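# Balance golf mat on drink can with ball and block

## Task

Place the golf mat flat with its green face upward so it rests on top of the upright drink can on the table. A golf ball must sit on the mat's tee. The sanding block must lie flat on the mat at the end without the tee, no more than 3 cm in from that edge. Nothing but the can may support the mat and the block.

## Robot and tools

Robot: two arms, left_arm and right_arm, each ending in a two-finger gripper. Calibrated base positions in the scene frame are left_arm (-0.005, +0.293, +0.013) m and right_arm (-0.004, -0.284, +0.007) m, each only slightly rotated about z. A two-camera stand sits behind the arms.

Frames: the scene frame has its origin at table-top height, halfway between the nominal arm bases. +x points out over the table, +y points toward left_arm, and +z points up. Arm names do not match left and right in the images. Reported end_effector_position (m) and end_effector_quat_wxyz use the scene frame and may be off by a few cm, more at long reach. On each gripper the fingers point along its +z axis and close along its y axis. The reported position is the point between the pads, about 1 cm behind the tips.

Row format, used by execute_actions and move: 14 numbers, each in [-1, 1]. The first 7 are for left_arm: dx, dy, dz, rx, ry, rz, opening. The last 7 are the same for right_arm. Always send all 14, even if only one arm moves. The six pose numbers are offsets, not poses. They are measured from that arm's Hand target at the start of the action or call, along the Hand target's own axes. A value of 1.0 means 0.6 m for translation or 180 degrees for rotation. rx, ry, rz form one rotation vector. The opening is absolute: +1 is fully open (0.094 m) and -1 is closed. A 0 opening is a real command for half-open, so repeat the current opening to leave a gripper unchanged. Sending 0 for all six pose numbers asks nothing new of that arm's pose.

execute_actions(actions, cameras): actions is a list of actions. Each action is a table of up to 15 rows, and each row is one 1/30 s control step. A short table repeats its last row until step 15. Every row is counted from the pose at the start of that action, not from the previous row. Repeating the same offset in a later action therefore moves the arm further. With an empty list, it returns images of all cameras and the scene number. cameras takes a list of names, ["all"], or [] for none.

move(target, speed, blend, opening_speed, grip_force, blocking, cameras): drives each gripper along a straight line to the offset given in target. target is either one 14-number row or a list of up to 15 rows. Every row in the list counts from the same starting Hand targets. Other arguments:
- speed: m/s, 0.002 to 4.3, default 0.25. Rotation is limited to twice that in rad/s. Give one value, or one per target.
- blend: in m. It rounds the corners of a list path; the default 0 stops at each corner.
- opening_speed: scale units per second, at least 0.2. Use it to close gently on fragile items.
- grip_force: newtons per pad, 10 to 50, one value or one per arm. It persists once set, and lower values close slowly.
- blocking=false: returns after about 0.5 s while the move continues.
A move lasts at most 10 s. It does not avoid obstacles or the other arm. Faster moves stray more and hit harder. Avoid paths that pass near an arm's own base, because the elbow can swing. The result adds a "move:" line giving the ending (done, off_target, moving, held, fault) and limits such as paced or held.

wait(seconds): lets the scene run for 0 to 3600 s without new commands. It returns early if a running move ends.
stop(): brakes a running move.
zoom_image(camera, region): gives a closer view of the latest image. camera is one of cam_head_left, cam_head_right, cam_left_wrist, cam_right_wrist, and region is [x0, y0, x1, y1] in pixels, at most 504 by 504. All four cameras are 672x504.
finished_scene(scene): ends the current scene permanently; pass its number. Call it only once the arrangement stays correct with the robot let go.

Result lines:
- Hand target: the last commanded pose after clipping; the next offsets count from it. The gripper often rests a few cm short of it because of friction or load. Another call, even with all zeros, re-requests it; if it is still short, send the remaining distance as an offset.
- grip_measured: finger opening on the -1..1 scale. The last entry in Joint positions is the opening in metres.
- Joint velocities: can read "within noise".
- Joint torques: offset, noisy, and not zero in free air. Entries 3 and 4 wrap at ±28 N m.
- Tool commands: the current gripper commands.
- Step readings: positions at some control steps.
- MOTOR HOT / OVER-TEMPERATURE FAULT: a motor over 100 °C drops that arm for 30 to 60 s or more. Holding loads, stretched poses and pushing at unreachable targets heat motors.

Motion notes: commanded orientation is clipped each step to within 40° of the measured orientation. An arm blocked by contact keeps pressing until you command it back past its gripper. Joint ranges in rad: waist ±2.880, shoulder 0 to 3.142, elbow 0 to 3.019 (straight at 2.964), wrist pitch -1.693 to 1.571, wrist yaw ±1.571, wrist roll ±2.094.

Gripping: a hard part reads up to about 3 mm narrower than its size under full squeeze. To release, command an opening well above grip_measured.

Avoid:
- dropping objects or letting go of anything still moving
- hitting the table or fixtures hard
- letting anything fall off the table
- any contact between the arms or grippers, including closing on the other arm's fingers
- strain on the wrist camera cables
Loose objects may occasionally get a small external nudge, so check positions before finishing.

Each tool is called after "Call:" as a command line: name --argument value for each argument, lists and objects as JSON in quotes; but a table of rows of numbers goes row by row, as --pt "numbers of a row", without its own name.

## Session

Call:
execute_actions --actions '[]'

Scene clock: 0.00 s.
left_arm: end_effector_position=(+0.3771, +0.0524, +0.2654) grip_measured=+1.000 end_effector_quat_wxyz=(+0.473, -0.060, +0.878, +0.037) | right_arm: end_effector_position=(+0.6746, -0.4107, +0.1541) grip_measured=+1.000 end_effector_quat_wxyz=(+0.059, -0.177, +0.978, +0.094)
Joint positions: left_arm=[-0.846 1.174 0.906 -0.6 -0.766 -0.674 0.094] | right_arm=[-0.232 2.201 2.187 -1.525 -0.22 -0.593 0.094]
Joint velocities: within noise
Joint torques (N m): no reading
Heat: left arm: hottest elbow 31 °C; right arm: hottest waist 35 °C.
Hand target: left_arm +0.3815, +0.0475, +0.2749; +0.478, -0.063, +0.875, +0.031 | right_arm +0.6814, -0.4123, +0.1755; +0.079, -0.179, +0.977, +0.085
Tool commands: left_gripper/opening=+1.0 right_gripper/opening=+1.0

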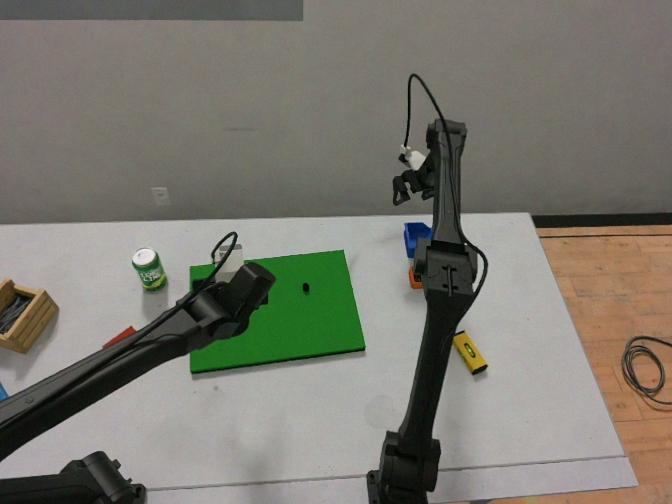

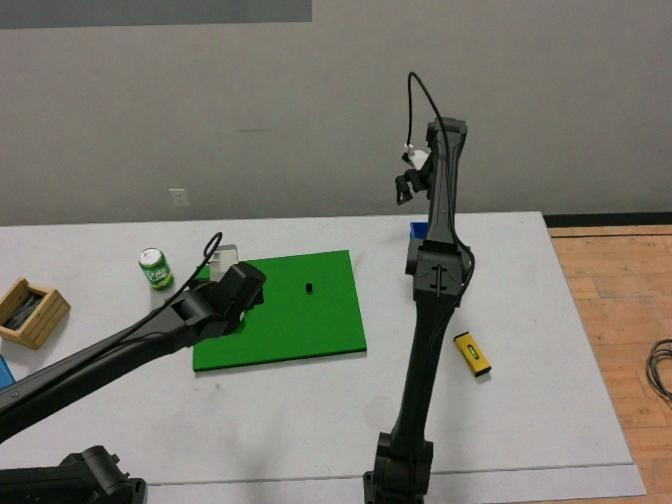

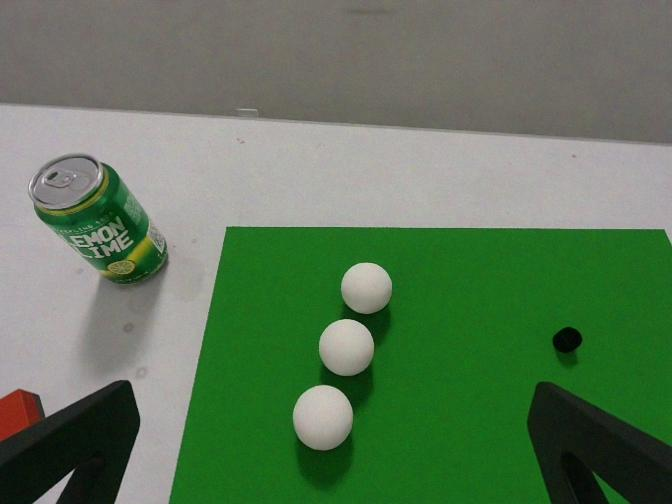

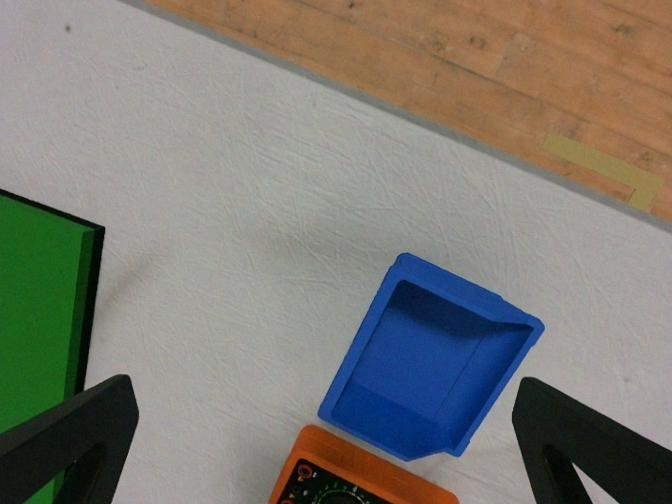

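Call:
move --target '[-0.137,0.5125,-0.162,0.0206,0.3176,0.0418,1,0.31,0.183,-0.247,0.0545,0.0506,0.1148,1]' --cameras '["all"]'

Scene clock: 26.67 s.
left_arm: end_effector_position=(+0.2986, +0.3432, +0.3689) grip_measured=+1.000 end_effector_quat_wxyz=(+0.077, -0.003, +0.997, +0.013) | right_arm: end_effector_position=(+0.4564, -0.3987, +0.2939) grip_measured=+1.000 end_effector_quat_wxyz=(-0.002, -0.011, +1.000, +0.002)
Joint positions: left_arm=[0.15 1.077 1.356 -1.694 -0.001 0.157 0.094] | right_arm=[-0.237 1.585 1.655 -1.646 -0.004 -0.265 0.094]
Joint torques (N m): left_arm=[0.44 -9.23 16.36 0.32 0.13 0.27] | right_arm=[-1.73 -15.03 7.41 0.12 -0.03 0.02]
Heat: left arm: hottest elbow 39 °C; right arm: hottest waist 35 °C.
Hand target: left_arm +0.3013, +0.3476, +0.3943; +0.000, +0.000, +1.000, -0.001 | right_arm +0.4514, -0.4027, +0.3003; +0.001, +0.000, +1.000, +0.000
Off the commanded pose: left_arm 0.026 m, 9 deg | right_arm 0.009 m, 1 deg.
joint sent to its limit (left arm) — joint 4 (wrist pitch), lower limit. The joint targets are off in orientation, not in position.
move: off_target (left_arm)

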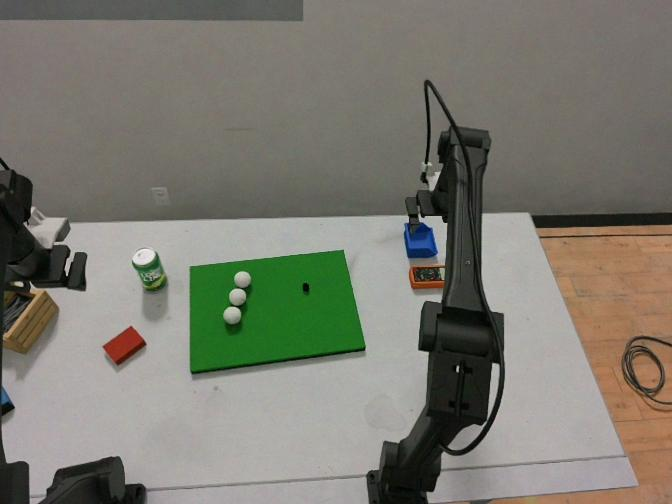

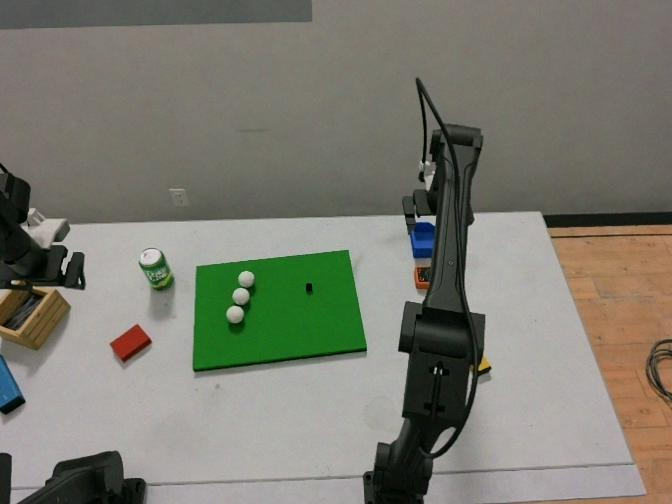

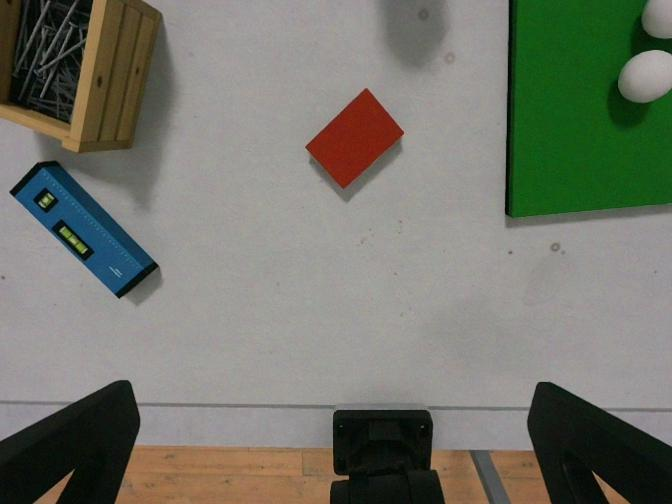

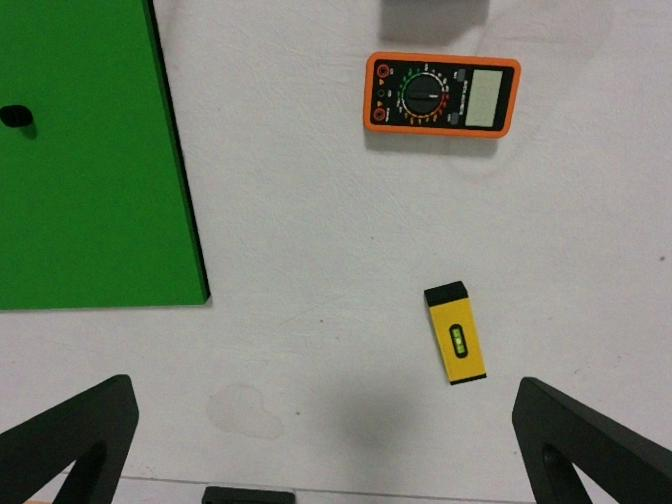

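Call:
move --target '[-0.1645,-0.246,0.0738,0,0,0,1,0.0857,0.2545,0,0,0,0,1]' --cameras '["all"]'

Call:
zoom_image --camera "cam_head_left" --region '[80, 220, 400, 400]'

Scene clock: 75.27 s.
left_arm: end_effector_position=(+0.3904, +0.2060, +0.3337) grip_measured=+1.000 end_effector_quat_wxyz=(+0.008, +0.005, +1.000, -0.001) | right_arm: end_effector_position=(+0.4002, -0.2512, +0.2940) grip_measured=+1.000 end_effector_quat_wxyz=(-0.012, -0.004, +1.000, +0.001)
Joint positions: left_arm=[-0.231 1.396 1.537 -1.696 -0.001 -0.207 0.094] | right_arm=[0.088 1.415 1.467 -1.646 -0.004 0.073 0.094]
Joint torques (N m): left_arm=[-1.55 -13.63 16.17 0.12 0.09 -0.14] | right_arm=[-0.5 -12.34 7.43 0.76 -0.02 0.01]
Heat: left arm: hottest elbow 49 °C; right arm: hottest elbow 36 °C.
Hand target: left_arm +0.4002, +0.1998, +0.3504; +0.000, +0.000, +1.000, -0.001 | right_arm +0.3997, -0.2499, +0.3002; +0.001, -0.001, +1.000, +0.000
Off the commanded pose: left_arm 0.020 m, 1 deg | right_arm 0.006 m, 1 deg.
joint sent to its limit (left arm) — joint 4 (wrist pitch), lower limit. The joint targets are off in orientation, not in position.
move: off_target (left_arm)

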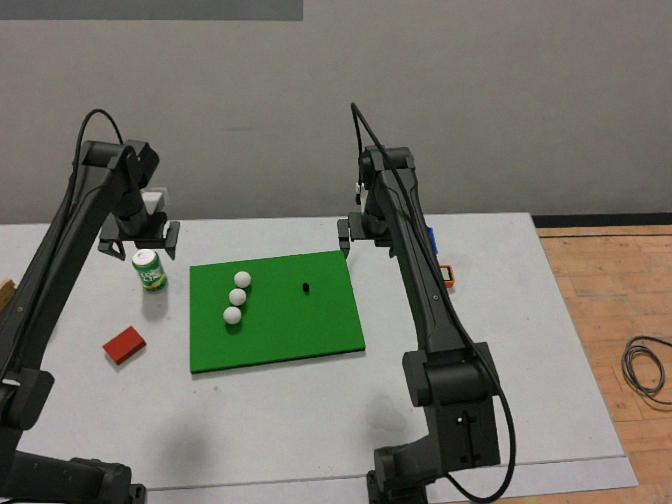

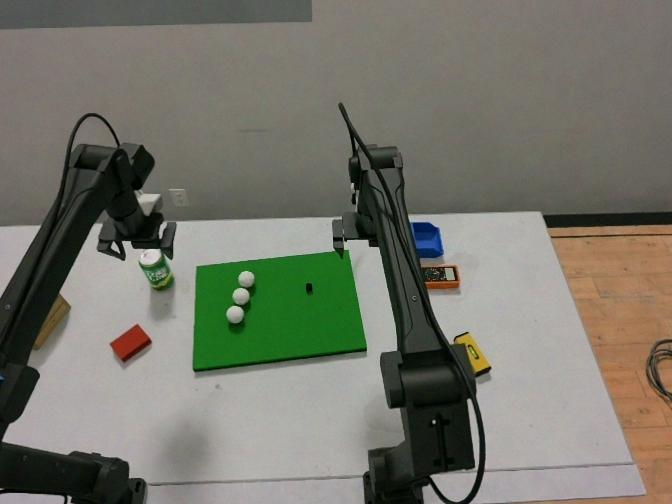

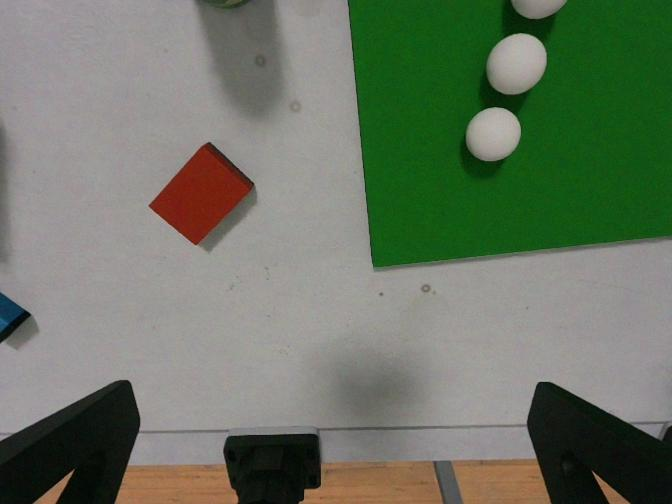

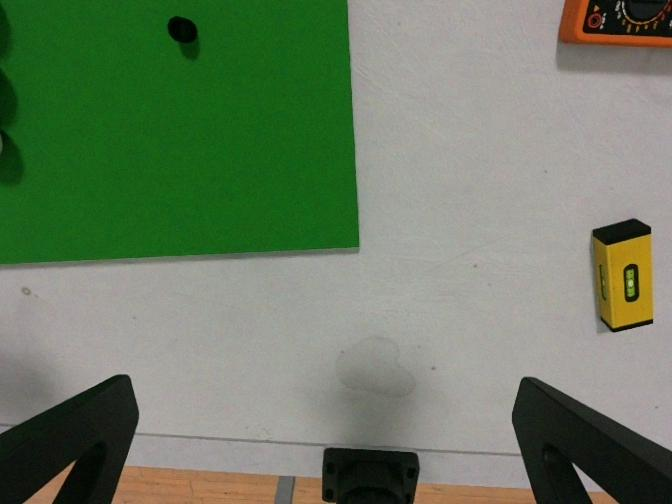

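Scaled by 1.575.

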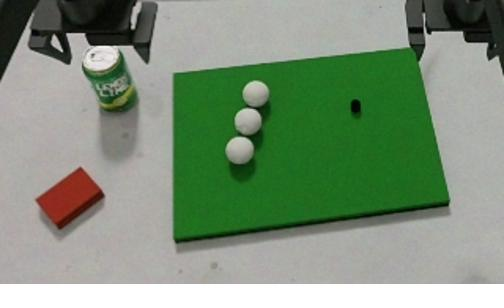

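Call:
move --target '[-0.05,-0.233,0.35,0,0,0,1,0,0,0,0,0,0,1]' --cameras '["cam_left_wrist","cam_head_left"]'

Scene clock: 159.50 s.
left_arm: end_effector_position=(+0.4297, +0.0655, +0.1480) grip_measured=+1.000 end_effector_quat_wxyz=(+0.003, +0.005, +1.000, -0.001) | right_arm: end_effector_position=(+0.4002, -0.2512, +0.2940) grip_measured=+1.000 end_effector_quat_wxyz=(-0.012, -0.004, +1.000, +0.001)
Joint positions: left_arm=[-0.496 1.668 1.355 -1.253 -0.001 -0.473 0.094] | right_arm=[0.088 1.415 1.467 -1.646 -0.004 0.074 0.094]
Joint torques (N m): left_arm=[-1.55 -17.55 10.63 0.8 0.06 -0.16] | right_arm=[-0.56 -12.34 7.32 0.73 0 0.03]
Heat: left arm: hottest elbow 48 °C; right arm: hottest elbow 35 °C.
Hand target: left_arm +0.4304, +0.0599, +0.1405; +0.000, +0.000, +1.000, -0.001 | right_arm +0.3997, -0.2499, +0.3002; +0.001, -0.001, +1.000, +0.000
Off the commanded pose: left_arm 0.009 m, 1 deg | right_arm 0.006 m, 1 deg.
move: done
Images, in order (width x height): cam_head_left 672x504, cam_left_wrist 672x504.

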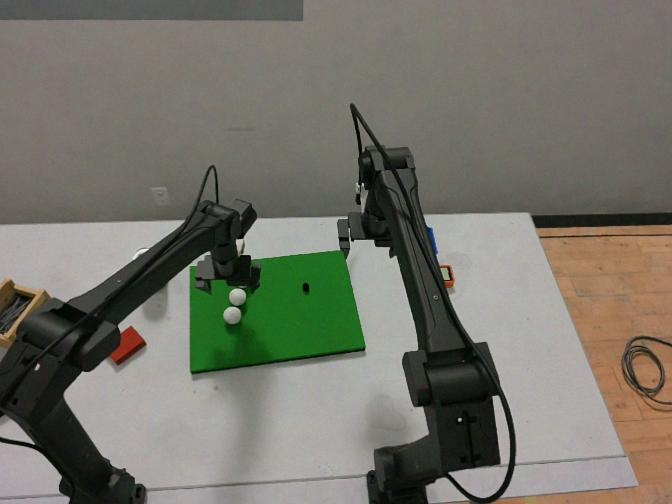

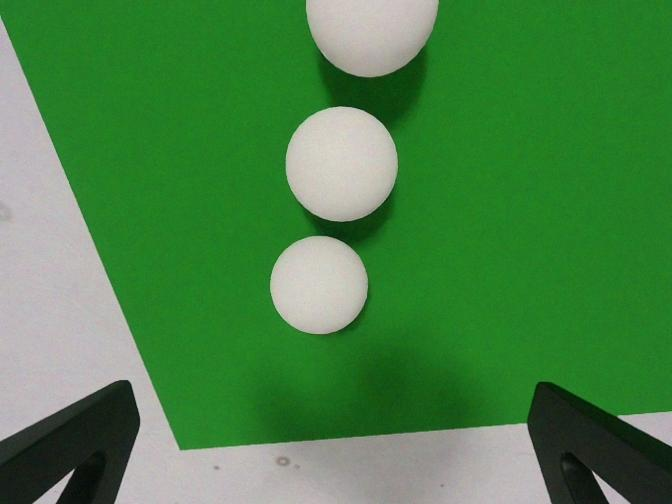

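Call:
move --target '[0.034,0.007,0.104,0,0,0,1,0,0,0,0,0,0,1]' --cameras '["cam_left_wrist"]'

Scene clock: 179.87 s.
left_arm: end_effector_position=(+0.4135, +0.0707, +0.0884) grip_measured=+1.000 end_effector_quat_wxyz=(+0.006, +0.001, +1.000, -0.003) | right_arm: end_effector_position=(+0.4002, -0.2512, +0.2940) grip_measured=+1.000 end_effector_quat_wxyz=(-0.012, -0.004, +1.000, +0.001)
Joint positions: left_arm=[-0.502 1.683 1.206 -1.081 -0.001 -0.486 0.094] | right_arm=[0.088 1.415 1.467 -1.646 -0.004 0.074 0.094]
Joint torques (N m): left_arm=[-2.2 -16.85 9.36 0.79 0.05 -0.15] | right_arm=[-0.38 -12.45 7.35 0.76 0 0.02]
Heat: left arm: hottest elbow 49 °C; right arm: hottest elbow 35 °C.
Hand target: left_arm +0.4099, +0.0640, +0.0781; +0.000, +0.000, +1.000, -0.001 | right_arm +0.3997, -0.2499, +0.3002; +0.001, -0.001, +1.000, +0.000
Off the commanded pose: left_arm 0.013 m, 1 deg | right_arm 0.006 m, 1 deg.
move: off_target (left_arm)

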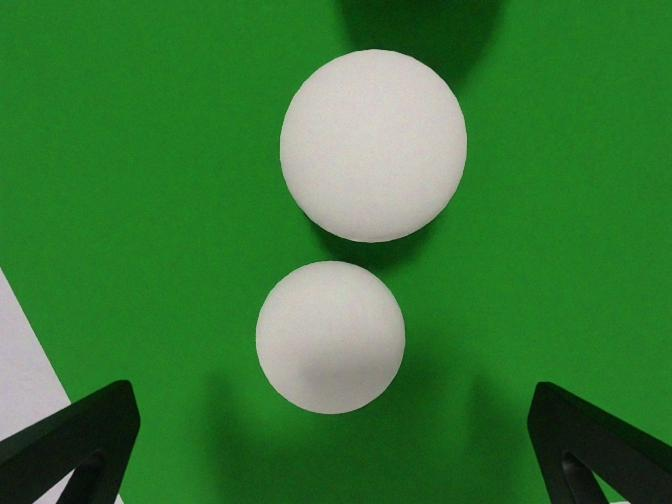

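Call:
move --pt "-0.01 0 0.07 0 0 0 1 0 0 0 0 0 0 1" --pt "-0.01 0 0.07 0 0 0 -0.2 0 0 0 0 0 0 1" --cameras '["cam_left_wrist"]' --opening_speed 1.2

Scene clock: 194.70 s.
left_arm: end_effector_position=(+0.4180, +0.0682, +0.0447) grip_measured=-0.147 end_effector_quat_wxyz=(+0.004, +0.001, +1.000, -0.002) | right_arm: end_effector_position=(+0.4002, -0.2512, +0.2940) grip_measured=+1.000 end_effector_quat_wxyz=(-0.012, -0.004, +1.000, +0.001)
Joint positions: left_arm=[-0.502 1.756 1.173 -0.98 -0.001 -0.486 0.04] | right_arm=[0.088 1.415 1.467 -1.646 -0.004 0.074 0.094]
Joint torques (N m): left_arm=[-1.67 -17.55 8.95 0.81 0.05 -0.08] | right_arm=[-0.62 -12.34 7.38 0.75 0.01 0.05]
Heat: left arm: hottest elbow 47 °C; right arm: hottest elbow 36 °C.
Hand target: left_arm +0.4159, +0.0639, +0.0360; +0.000, +0.000, +1.000, -0.001 | right_arm +0.3997, -0.2499, +0.3002; +0.001, -0.001, +1.000, +0.000
Off the commanded pose: left_arm 0.010 m, 0 deg | right_arm 0.006 m, 1 deg.
move: done

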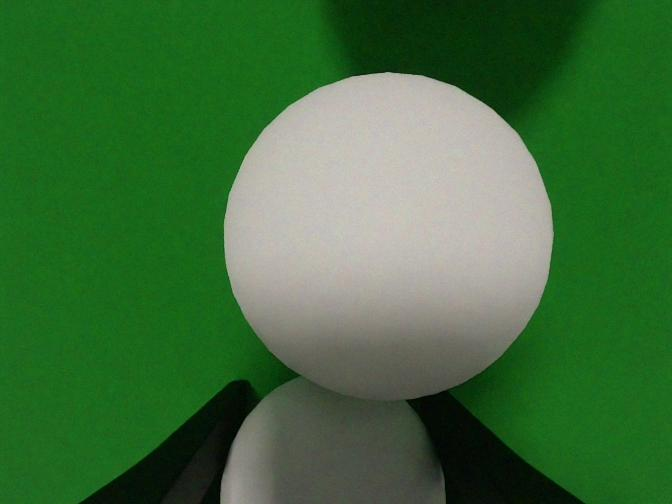

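Call:
move --pt "0 0 -0.19 0 0 0 -0.25 0 -0.12 0 0 0 0 1" --pt "-0.145 -0.348 -0.19 0 0 0 -0.25 0 -0.3 0 0 0 0 1" --blend 0.03 --cameras '["cam_left_wrist","cam_right_wrist","cam_head_left"]'

Scene clock: 208.63 s.
left_arm: end_effector_position=(+0.4950, -0.1321, +0.1499) grip_measured=-0.149 end_effector_quat_wxyz=(-0.004, +0.006, +1.000, +0.003) | right_arm: end_effector_position=(+0.3850, -0.4228, +0.2793) grip_measured=+1.000 end_effector_quat_wxyz=(-0.029, +0.002, +1.000, +0.009)
Joint positions: left_arm=[-0.718 2.124 2.041 -1.498 0 -0.692 0.04] | right_arm=[-0.333 1.457 1.471 -1.646 0.002 -0.335 0.094]
Joint torques (N m): left_arm=[-1.44 -24.41 16.36 0.03 0 -0.16] | right_arm=[-1.32 -11.75 11.58 0.59 -0.21 -0.2]
Heat: left arm: hottest elbow 46 °C; right arm: hottest elbow 36 °C.
Hand target: left_arm +0.5030, -0.1446, +0.1504; +0.000, +0.000, +1.000, -0.001 | right_arm +0.3999, -0.4300, +0.3003; +0.001, +0.000, +1.000, +0.000
Off the commanded pose: left_arm 0.015 m, 1 deg | right_arm 0.027 m, 4 deg.
move: off_target (left_arm, right_arm)
Images, in order (width x height): cam_head_left 672x504, cam_left_wrist 672x504, cam_right_wrist 672x504.

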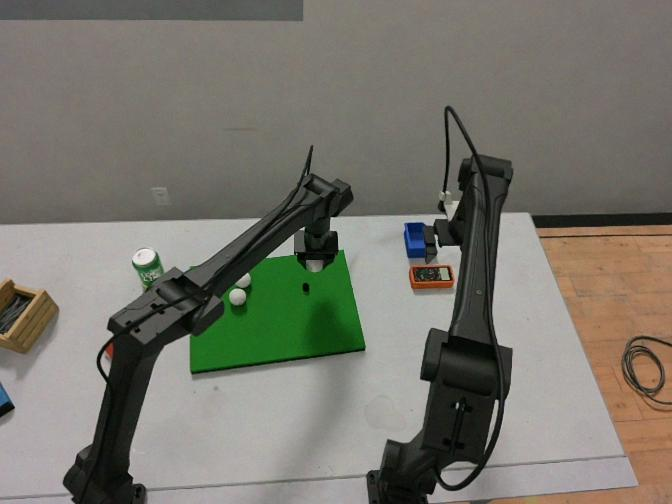

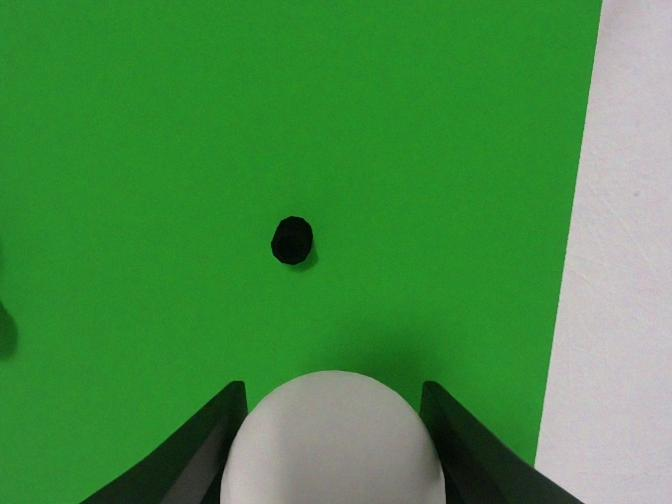

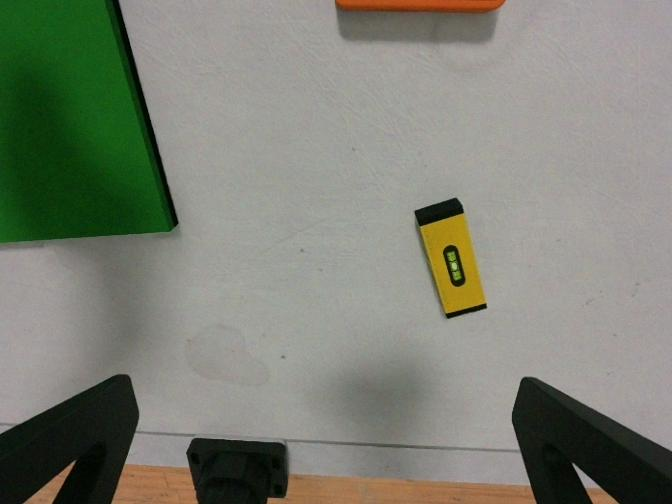

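Call:
move --target '[-0.0083,0.0285,0.084,0,0,0,-0.25,0,0,0,0,0,0,1]' --cameras '["cam_left_wrist"]'

Scene clock: 223.30 s.
left_arm: end_effector_position=(+0.5003, -0.1345, +0.1148) grip_measured=-0.149 end_effector_quat_wxyz=(+0.006, +0.005, +1.000, -0.005) | right_arm: end_effector_position=(+0.3850, -0.4228, +0.2793) grip_measured=+1.000 end_effector_quat_wxyz=(-0.029, +0.002, +1.000, +0.009)
Joint positions: left_arm=[-0.716 2.136 1.968 -1.389 0 -0.693 0.04] | right_arm=[-0.333 1.457 1.471 -1.646 0.002 -0.335 0.094]
Joint torques (N m): left_arm=[0.62 -25.41 10.74 0.77 0 0.12] | right_arm=[-1.32 -11.69 11.67 0.53 -0.21 -0.2]
Heat: left arm: hottest elbow 48 °C; right arm: hottest elbow 38 °C.
Hand target: left_arm +0.5080, -0.1276, +0.0999; +0.000, +0.000, +1.000, +0.000 | right_arm +0.3999, -0.4300, +0.3003; +0.001, +0.000, +1.000, +0.000
Off the commanded pose: left_arm 0.018 m, 1 deg | right_arm 0.027 m, 4 deg.
move: off_target (left_arm)

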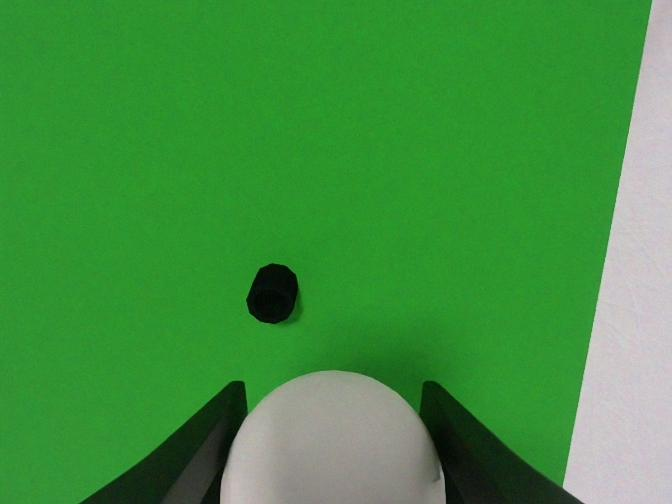

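Call:
move --target '[0.0,0.038,0.03,0,0,0,-0.25,0,0,0,0,0,0,1]' --cameras '["cam_left_wrist"]'

Scene clock: 231.10 s.
left_arm: end_effector_position=(+0.5036, -0.1072, +0.0814) grip_measured=-0.149 end_effector_quat_wxyz=(-0.004, -0.005, +1.000, +0.003) | right_arm: end_effector_position=(+0.3850, -0.4228, +0.2793) grip_measured=+1.000 end_effector_quat_wxyz=(-0.029, +0.002, +1.000, +0.009)
Joint positions: left_arm=[-0.681 2.132 1.872 -1.321 0 -0.677 0.04] | right_arm=[-0.333 1.457 1.471 -1.646 0.002 -0.335 0.094]
Joint torques (N m): left_arm=[-0.15 -27.05 10.43 0.76 -0.01 0.24] | right_arm=[-1.08 -11.69 11.56 0.61 -0.22 -0.19]
Heat: left arm: hottest elbow 48 °C; right arm: hottest elbow 38 °C.
Hand target: left_arm +0.5080, -0.1048, +0.0820; +0.000, +0.000, +1.000, -0.001 | right_arm +0.3999, -0.4300, +0.3003; +0.001, +0.000, +1.000, +0.000
Off the commanded pose: left_arm 0.005 m, 1 deg | right_arm 0.027 m, 4 deg.
move: done

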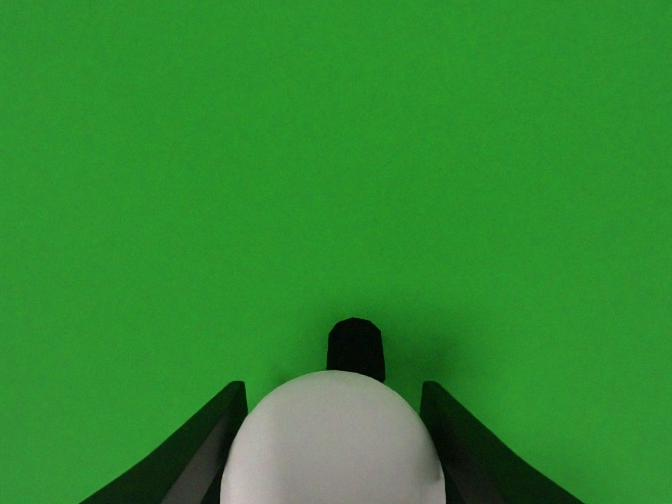

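Call:
move --target '[0.002,-0.021,0.012,0,0,0,-0.25,0,0,0,0,0,0,1]' --cameras '["cam_left_wrist"]'

Scene clock: 236.67 s.
left_arm: end_effector_position=(+0.5042, -0.1077, +0.0814) grip_measured=-0.149 end_effector_quat_wxyz=(-0.003, -0.005, +1.000, +0.002) | right_arm: end_effector_position=(+0.3850, -0.4228, +0.2793) grip_measured=+1.000 end_effector_quat_wxyz=(-0.029, +0.002, +1.000, +0.009)
Joint positions: left_arm=[-0.681 2.132 1.872 -1.318 0 -0.676 0.04] | right_arm=[-0.333 1.457 1.471 -1.646 0.002 -0.335 0.094]
Joint torques (N m): left_arm=[-1.67 -25 12.41 0.73 0 0.06] | right_arm=[-1.32 -11.69 11.69 0.57 -0.22 -0.2]
Heat: left arm: hottest elbow 48 °C; right arm: hottest elbow 39 °C.
Hand target: left_arm +0.5068, -0.1174, +0.0748; +0.000, +0.000, +1.000, -0.001 | right_arm +0.3999, -0.4300, +0.3003; +0.001, +0.000, +1.000, +0.000
Off the commanded pose: left_arm 0.012 m, 1 deg | right_arm 0.027 m, 4 deg.
move: off_target (left_arm)

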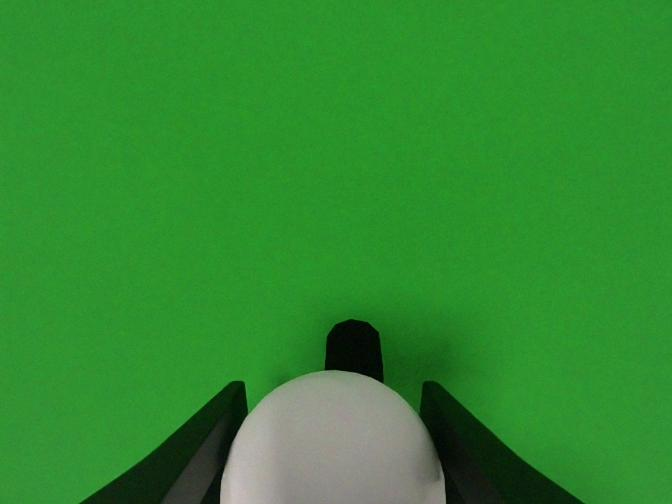

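Call:
move --target '[0.004,-0.01,0.013,0,0,0,-0.25,0,0,0,0,0,0,1]' --cameras '["cam_left_wrist"]'

Scene clock: 240.47 s.
left_arm: end_effector_position=(+0.5057, -0.1111, +0.0814) grip_measured=-0.149 end_effector_quat_wxyz=(+0.003, -0.003, +1.000, -0.002) | right_arm: end_effector_position=(+0.3850, -0.4228, +0.2793) grip_measured=+1.000 end_effector_quat_wxyz=(-0.029, +0.002, +1.000, +0.009)
Joint positions: left_arm=[-0.683 2.132 1.872 -1.305 0 -0.676 0.04] | right_arm=[-0.333 1.457 1.471 -1.646 0.002 -0.335 0.094]
Joint torques (N m): left_arm=[-2.14 -24.12 12.18 0.75 0 -0.05] | right_arm=[-1.32 -11.58 11.58 0.55 -0.21 -0.2]
Heat: left arm: hottest elbow 48 °C; right arm: hottest elbow 39 °C.
Hand target: left_arm +0.5045, -0.1234, +0.0670; +0.000, +0.000, +1.000, -0.001 | right_arm +0.3999, -0.4300, +0.3003; +0.001, +0.000, +1.000, +0.000
Off the commanded pose: left_arm 0.019 m, 0 deg | right_arm 0.027 m, 4 deg.
move: off_target (left_arm)

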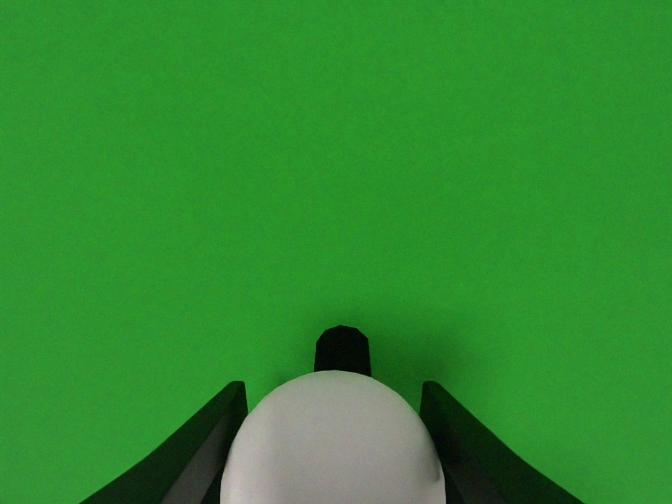

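Call:
move --pt "0.0 -0.008 -0.05 0 0 0 -0.25 0 0 0 0 0 0 1" --pt "0.004 -0.008 -0.006 0 0 0 -0.25 0 0 0 0 0 0 1" --speed 0.12 --cameras '["cam_left_wrist"]'

Scene clock: 249.63 s.
left_arm: end_effector_position=(+0.5053, -0.1175, +0.0882) grip_measured=-0.149 end_effector_quat_wxyz=(+0.006, +0.000, +1.000, -0.004) | right_arm: end_effector_position=(+0.3850, -0.4228, +0.2793) grip_measured=+1.000 end_effector_quat_wxyz=(-0.029, +0.002, +1.000, +0.009)
Joint positions: left_arm=[-0.691 2.132 1.89 -1.315 0 -0.677 0.04] | right_arm=[-0.333 1.457 1.471 -1.646 0.002 -0.335 0.094]
Joint torques (N m): left_arm=[-2.14 -24.23 11.56 0.8 -0.01 -0.11] | right_arm=[-1.26 -11.69 11.64 0.51 -0.21 -0.19]
Heat: left arm: hottest elbow 48 °C; right arm: hottest elbow 40 °C.
Hand target: left_arm +0.5021, -0.1283, +0.0706; +0.000, +0.000, +1.000, -0.001 | right_arm +0.3999, -0.4300, +0.3003; +0.001, +0.000, +1.000, +0.000
Off the commanded pose: left_arm 0.021 m, 1 deg | right_arm 0.027 m, 4 deg.
move: off_target (left_arm)

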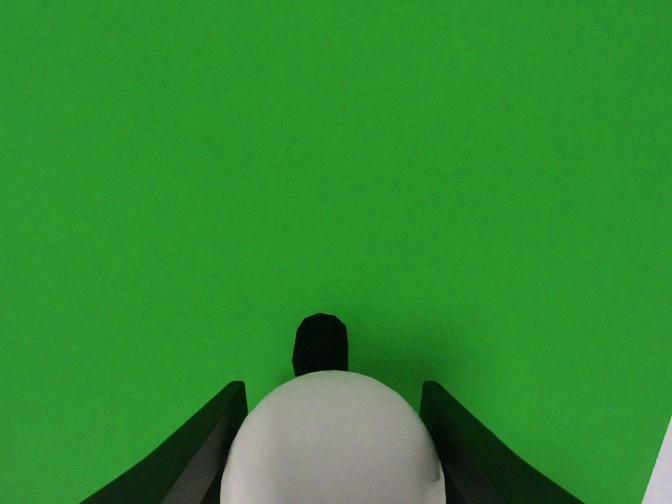

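Call:
move --target '[0.005,0.022,0.018,0,0,0,-0.25,0,0,0,0,0,0,1]' --speed 0.12 --cameras '["cam_left_wrist"]'

Scene clock: 258.87 s.
left_arm: end_effector_position=(+0.5003, -0.1134, +0.0699) grip_measured=-0.149 end_effector_quat_wxyz=(+0.003, +0.000, +1.000, -0.003) | right_arm: end_effector_position=(+0.3850, -0.4228, +0.2793) grip_measured=+1.000 end_effector_quat_wxyz=(-0.029, +0.002, +1.000, +0.009)
Joint positions: left_arm=[-0.691 2.132 1.841 -1.271 0 -0.677 0.04] | right_arm=[-0.333 1.457 1.471 -1.646 0.002 -0.335 0.094]
Joint torques (N m): left_arm=[-1.14 -25.64 10.18 0.77 -0.01 0.03] | right_arm=[-1.32 -11.46 11.56 0.59 -0.21 -0.18]
Heat: left arm: hottest elbow 47 °C; right arm: hottest elbow 40 °C.
Hand target: left_arm +0.4991, -0.1151, +0.0598; +0.000, +0.000, +1.000, -0.001 | right_arm +0.3999, -0.4300, +0.3003; +0.001, +0.000, +1.000, +0.000
Off the commanded pose: left_arm 0.010 m, 0 deg | right_arm 0.027 m, 4 deg.
move: done

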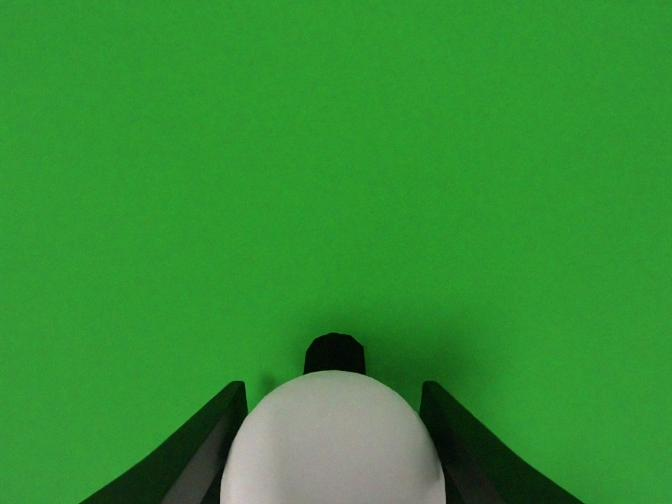

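Call:
move --target '[0.004,0,0.013,0,0,0,-0.25,0,0,0,0,0,0,1]' --speed 0.1 --cameras '["cam_left_wrist","cam_head_right"]'

Call:
zoom_image --camera "cam_head_right" --region '[260, 220, 380, 310]'

Scene clock: 273.83 s.
left_arm: end_effector_position=(+0.5013, -0.1143, +0.0669) grip_measured=-0.149 end_effector_quat_wxyz=(+0.007, +0.000, +1.000, -0.005) | right_arm: end_effector_position=(+0.3850, -0.4228, +0.2793) grip_measured=+1.000 end_effector_quat_wxyz=(-0.029, +0.002, +1.000, +0.009)
Joint positions: left_arm=[-0.691 2.132 1.832 -1.254 0 -0.677 0.04] | right_arm=[-0.333 1.457 1.471 -1.646 0.002 -0.335 0.094]
Joint torques (N m): left_arm=[-1.32 -25.52 9.22 0.87 -0.01 0] | right_arm=[-1.08 -11.34 11.56 0.64 -0.22 -0.19]
Heat: left arm: hottest elbow 45 °C; right arm: hottest elbow 41 °C.
Hand target: left_arm +0.4966, -0.1151, +0.0520; +0.000, +0.000, +1.000, -0.001 | right_arm +0.3999, -0.4300, +0.3003; +0.001, +0.000, +1.000, +0.000
Off the commanded pose: left_arm 0.016 m, 1 deg | right_arm 0.027 m, 4 deg.
move: off_target (left_arm)
Images, in order (width x height): cam_head_right 672x504, cam_left_wrist 672x504.

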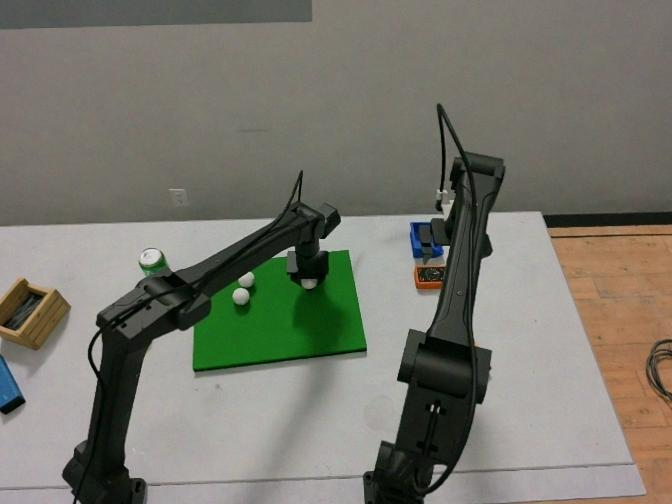

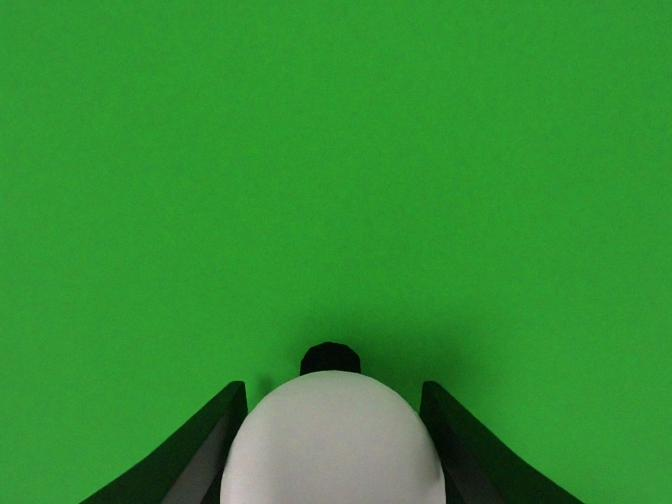

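Scaled by 4.200.

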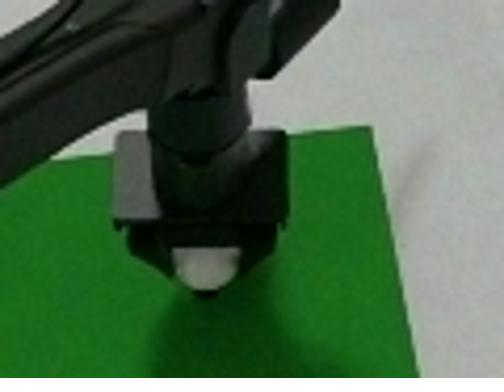

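Call:
move --target '[0.006,0,0.01,0,0,0,-0.25,0,0,0,0,0,0,1]' --speed 0.1 --cameras '["cam_left_wrist","cam_head_right"]'

Call:
zoom_image --camera "cam_head_right" --region '[280, 250, 340, 310]'

Scene clock: 280.87 s.
left_arm: end_effector_position=(+0.5009, -0.1139, +0.0655) grip_measured=-0.149 end_effector_quat_wxyz=(+0.010, +0.000, +1.000, -0.008) | right_arm: end_effector_position=(+0.3850, -0.4228, +0.2793) grip_measured=+1.000 end_effector_quat_wxyz=(-0.029, +0.002, +1.000, +0.009)
Joint positions: left_arm=[-0.691 2.126 1.819 -1.238 0 -0.677 0.04] | right_arm=[-0.333 1.457 1.471 -1.646 0.002 -0.335 0.094]
Joint torques (N m): left_arm=[-1.67 -25.23 8.61 0.94 -0.01 -0.04] | right_arm=[-1.03 -11.69 11.6 0.51 -0.23 -0.2]
Heat: left arm: hottest elbow 45 °C; right arm: hottest elbow 42 °C.
Hand target: left_arm +0.4930, -0.1150, +0.0459; +0.000, +0.000, +1.000, +0.000 | right_arm +0.3999, -0.4300, +0.3003; +0.001, +0.000, +1.000, +0.000
Off the commanded pose: left_arm 0.021 m, 1 deg | right_arm 0.027 m, 4 deg.
move: off_target (left_arm)
Images, in order (width x height): cam_head_right 672x504, cam_left_wrist 672x504.

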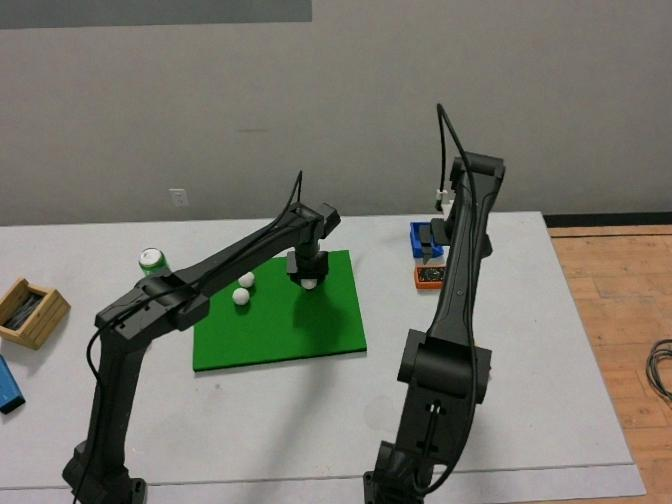

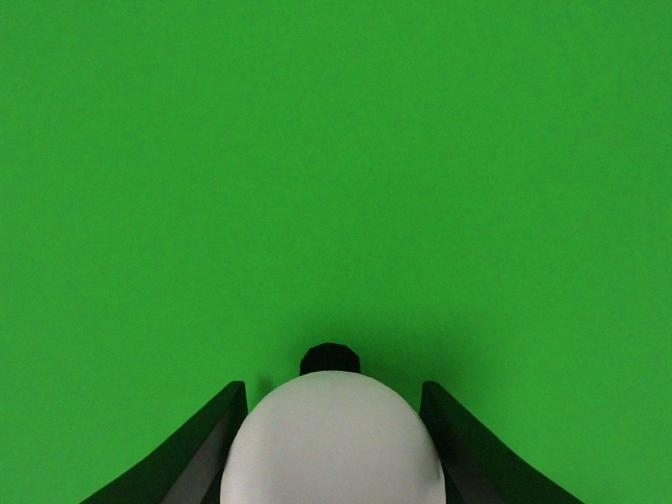

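Scaled by 8.400.

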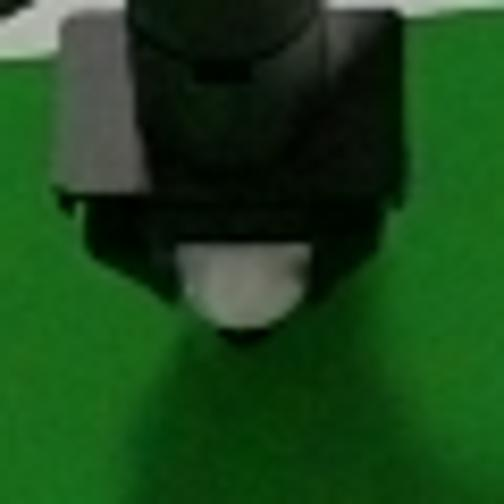

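Call:
move --pt "-0.008 0 -0.022 0 0 0 -0.25 0 0 0 0 0 0 1" --pt "-0.008 0 -0.022 0 0 0 0.2 0 0 0 0 0 0 1" --opening_speed 0.3 --cameras '["cam_left_wrist","cam_head_right"]'

Call:
zoom_image --camera "cam_head_right" --region '[280, 250, 340, 310]'

Scene clock: 289.83 s.
left_arm: end_effector_position=(+0.4990, -0.1124, +0.0654) grip_measured=+0.198 end_effector_quat_wxyz=(+0.006, +0.000, +1.000, -0.005) | right_arm: end_effector_position=(+0.3850, -0.4228, +0.2793) grip_measured=+1.000 end_effector_quat_wxyz=(-0.029, +0.002, +1.000, +0.009)
Joint positions: left_arm=[-0.691 2.126 1.819 -1.247 0 -0.677 0.056] | right_arm=[-0.333 1.457 1.471 -1.646 0.002 -0.335 0.094]
Joint torques (N m): left_arm=[-1.2 -25.17 11.67 0.08 -0.01 0.01] | right_arm=[-1.32 -11.75 11.6 0.55 -0.21 -0.21]
Heat: left arm: hottest elbow 45 °C; right arm: hottest elbow 42 °C.
Hand target: left_arm +0.4978, -0.1151, +0.0591; +0.000, +0.000, +1.000, +0.000 | right_arm +0.3999, -0.4300, +0.3003; +0.001, +0.000, +1.000, +0.000
Off the commanded pose: left_arm 0.007 m, 1 deg | right_arm 0.027 m, 4 deg.
move: done
Images, in order (width x height): cam_head_right 672x504, cam_left_wrist 672x504.

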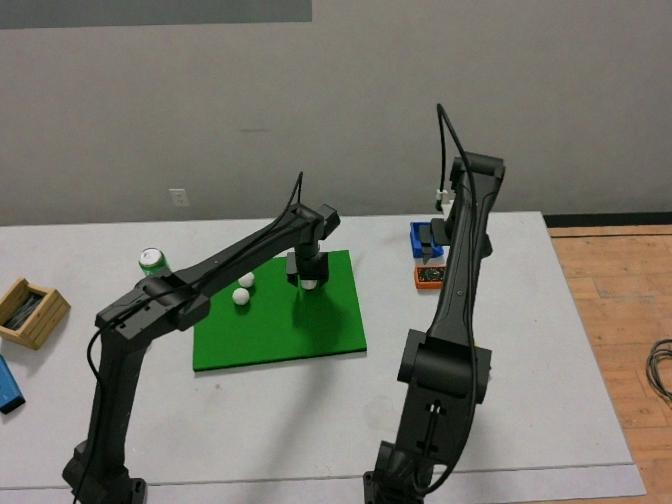

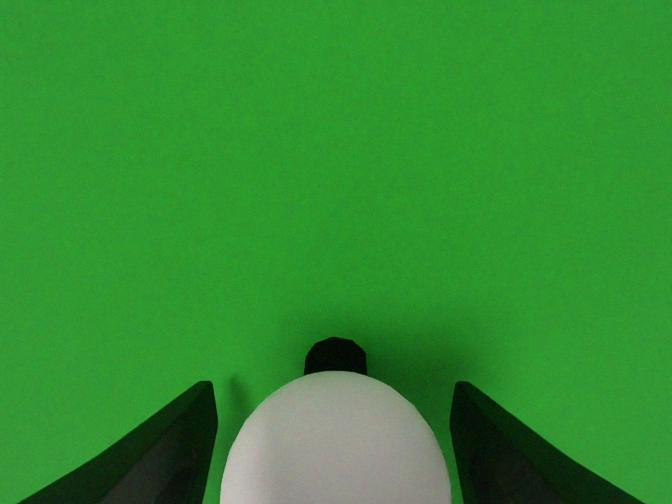

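Scaled by 8.400.

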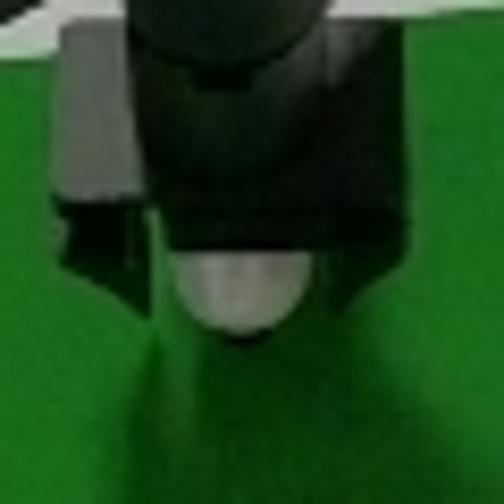

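Call:
move --pt "0 0 -0.19 0 0 0 1 0 0 0 0 0 0 1" --pt "0.045 0.29 -0.12 0 0 0 1 0 0 0 0 0 0 1" --pt "0.045 0.29 0.037 0 0 0 1 0 0 0 0 0 0 1" --pt "0.045 0.29 0.037 0 0 0 -0.25 0 0 0 0 0 0 1" --blend '[0,0.02,0,0]' --speed '[0.15,0.3,0.15,0.2]' --opening_speed 1.5 --cameras '["cam_left_wrist","cam_head_right"]'

Scene clock: 310.37 s.
left_arm: end_effector_position=(+0.4718, +0.0596, +0.0486) grip_measured=-0.142 end_effector_quat_wxyz=(+0.007, -0.009, +1.000, -0.002) | right_arm: end_effector_position=(+0.3850, -0.4228, +0.2793) grip_measured=+1.000 end_effector_quat_wxyz=(-0.029, +0.002, +1.000, +0.009)
Joint positions: left_arm=[-0.47 1.863 1.344 -1.038 -0.002 -0.473 0.04] | right_arm=[-0.333 1.457 1.471 -1.646 0.002 -0.335 0.094]
Joint torques (N m): left_arm=[-0.91 -19.6 9.24 0.81 0.1 0.24] | right_arm=[-1.26 -11.52 11.64 0.61 -0.23 -0.19]
Heat: left arm: hottest elbow 45 °C; right arm: hottest elbow 43 °C.
Hand target: left_arm +0.4708, +0.0588, +0.0367; +0.000, +0.000, +1.000, -0.001 | right_arm +0.3999, -0.4300, +0.3003; +0.001, +0.000, +1.000, +0.000
Off the commanded pose: left_arm 0.012 m, 1 deg | right_arm 0.027 m, 4 deg.
move: off_target (left_arm); target 4's new opening was sent with left_arm's hand 0.012 m and 1 deg from that target
Images, in order (width x height): cam_head_right 672x504, cam_left_wrist 672x504.

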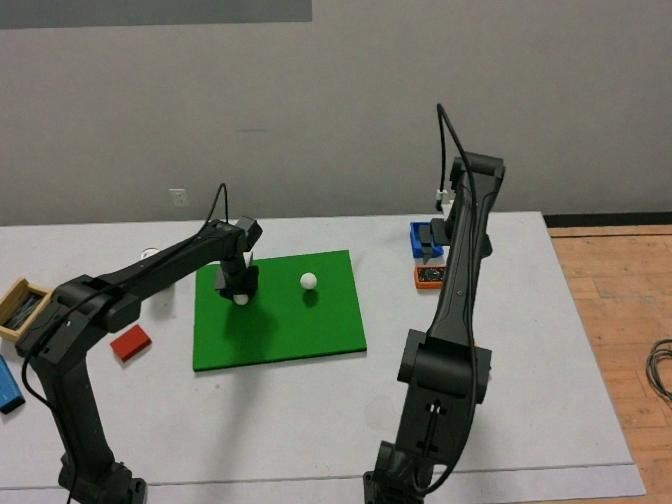

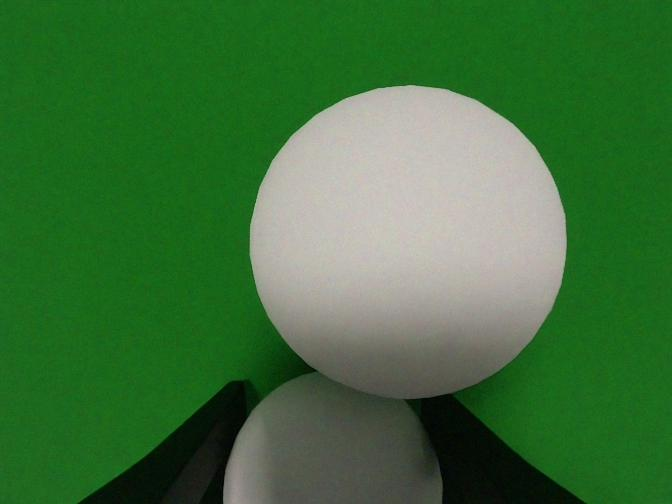

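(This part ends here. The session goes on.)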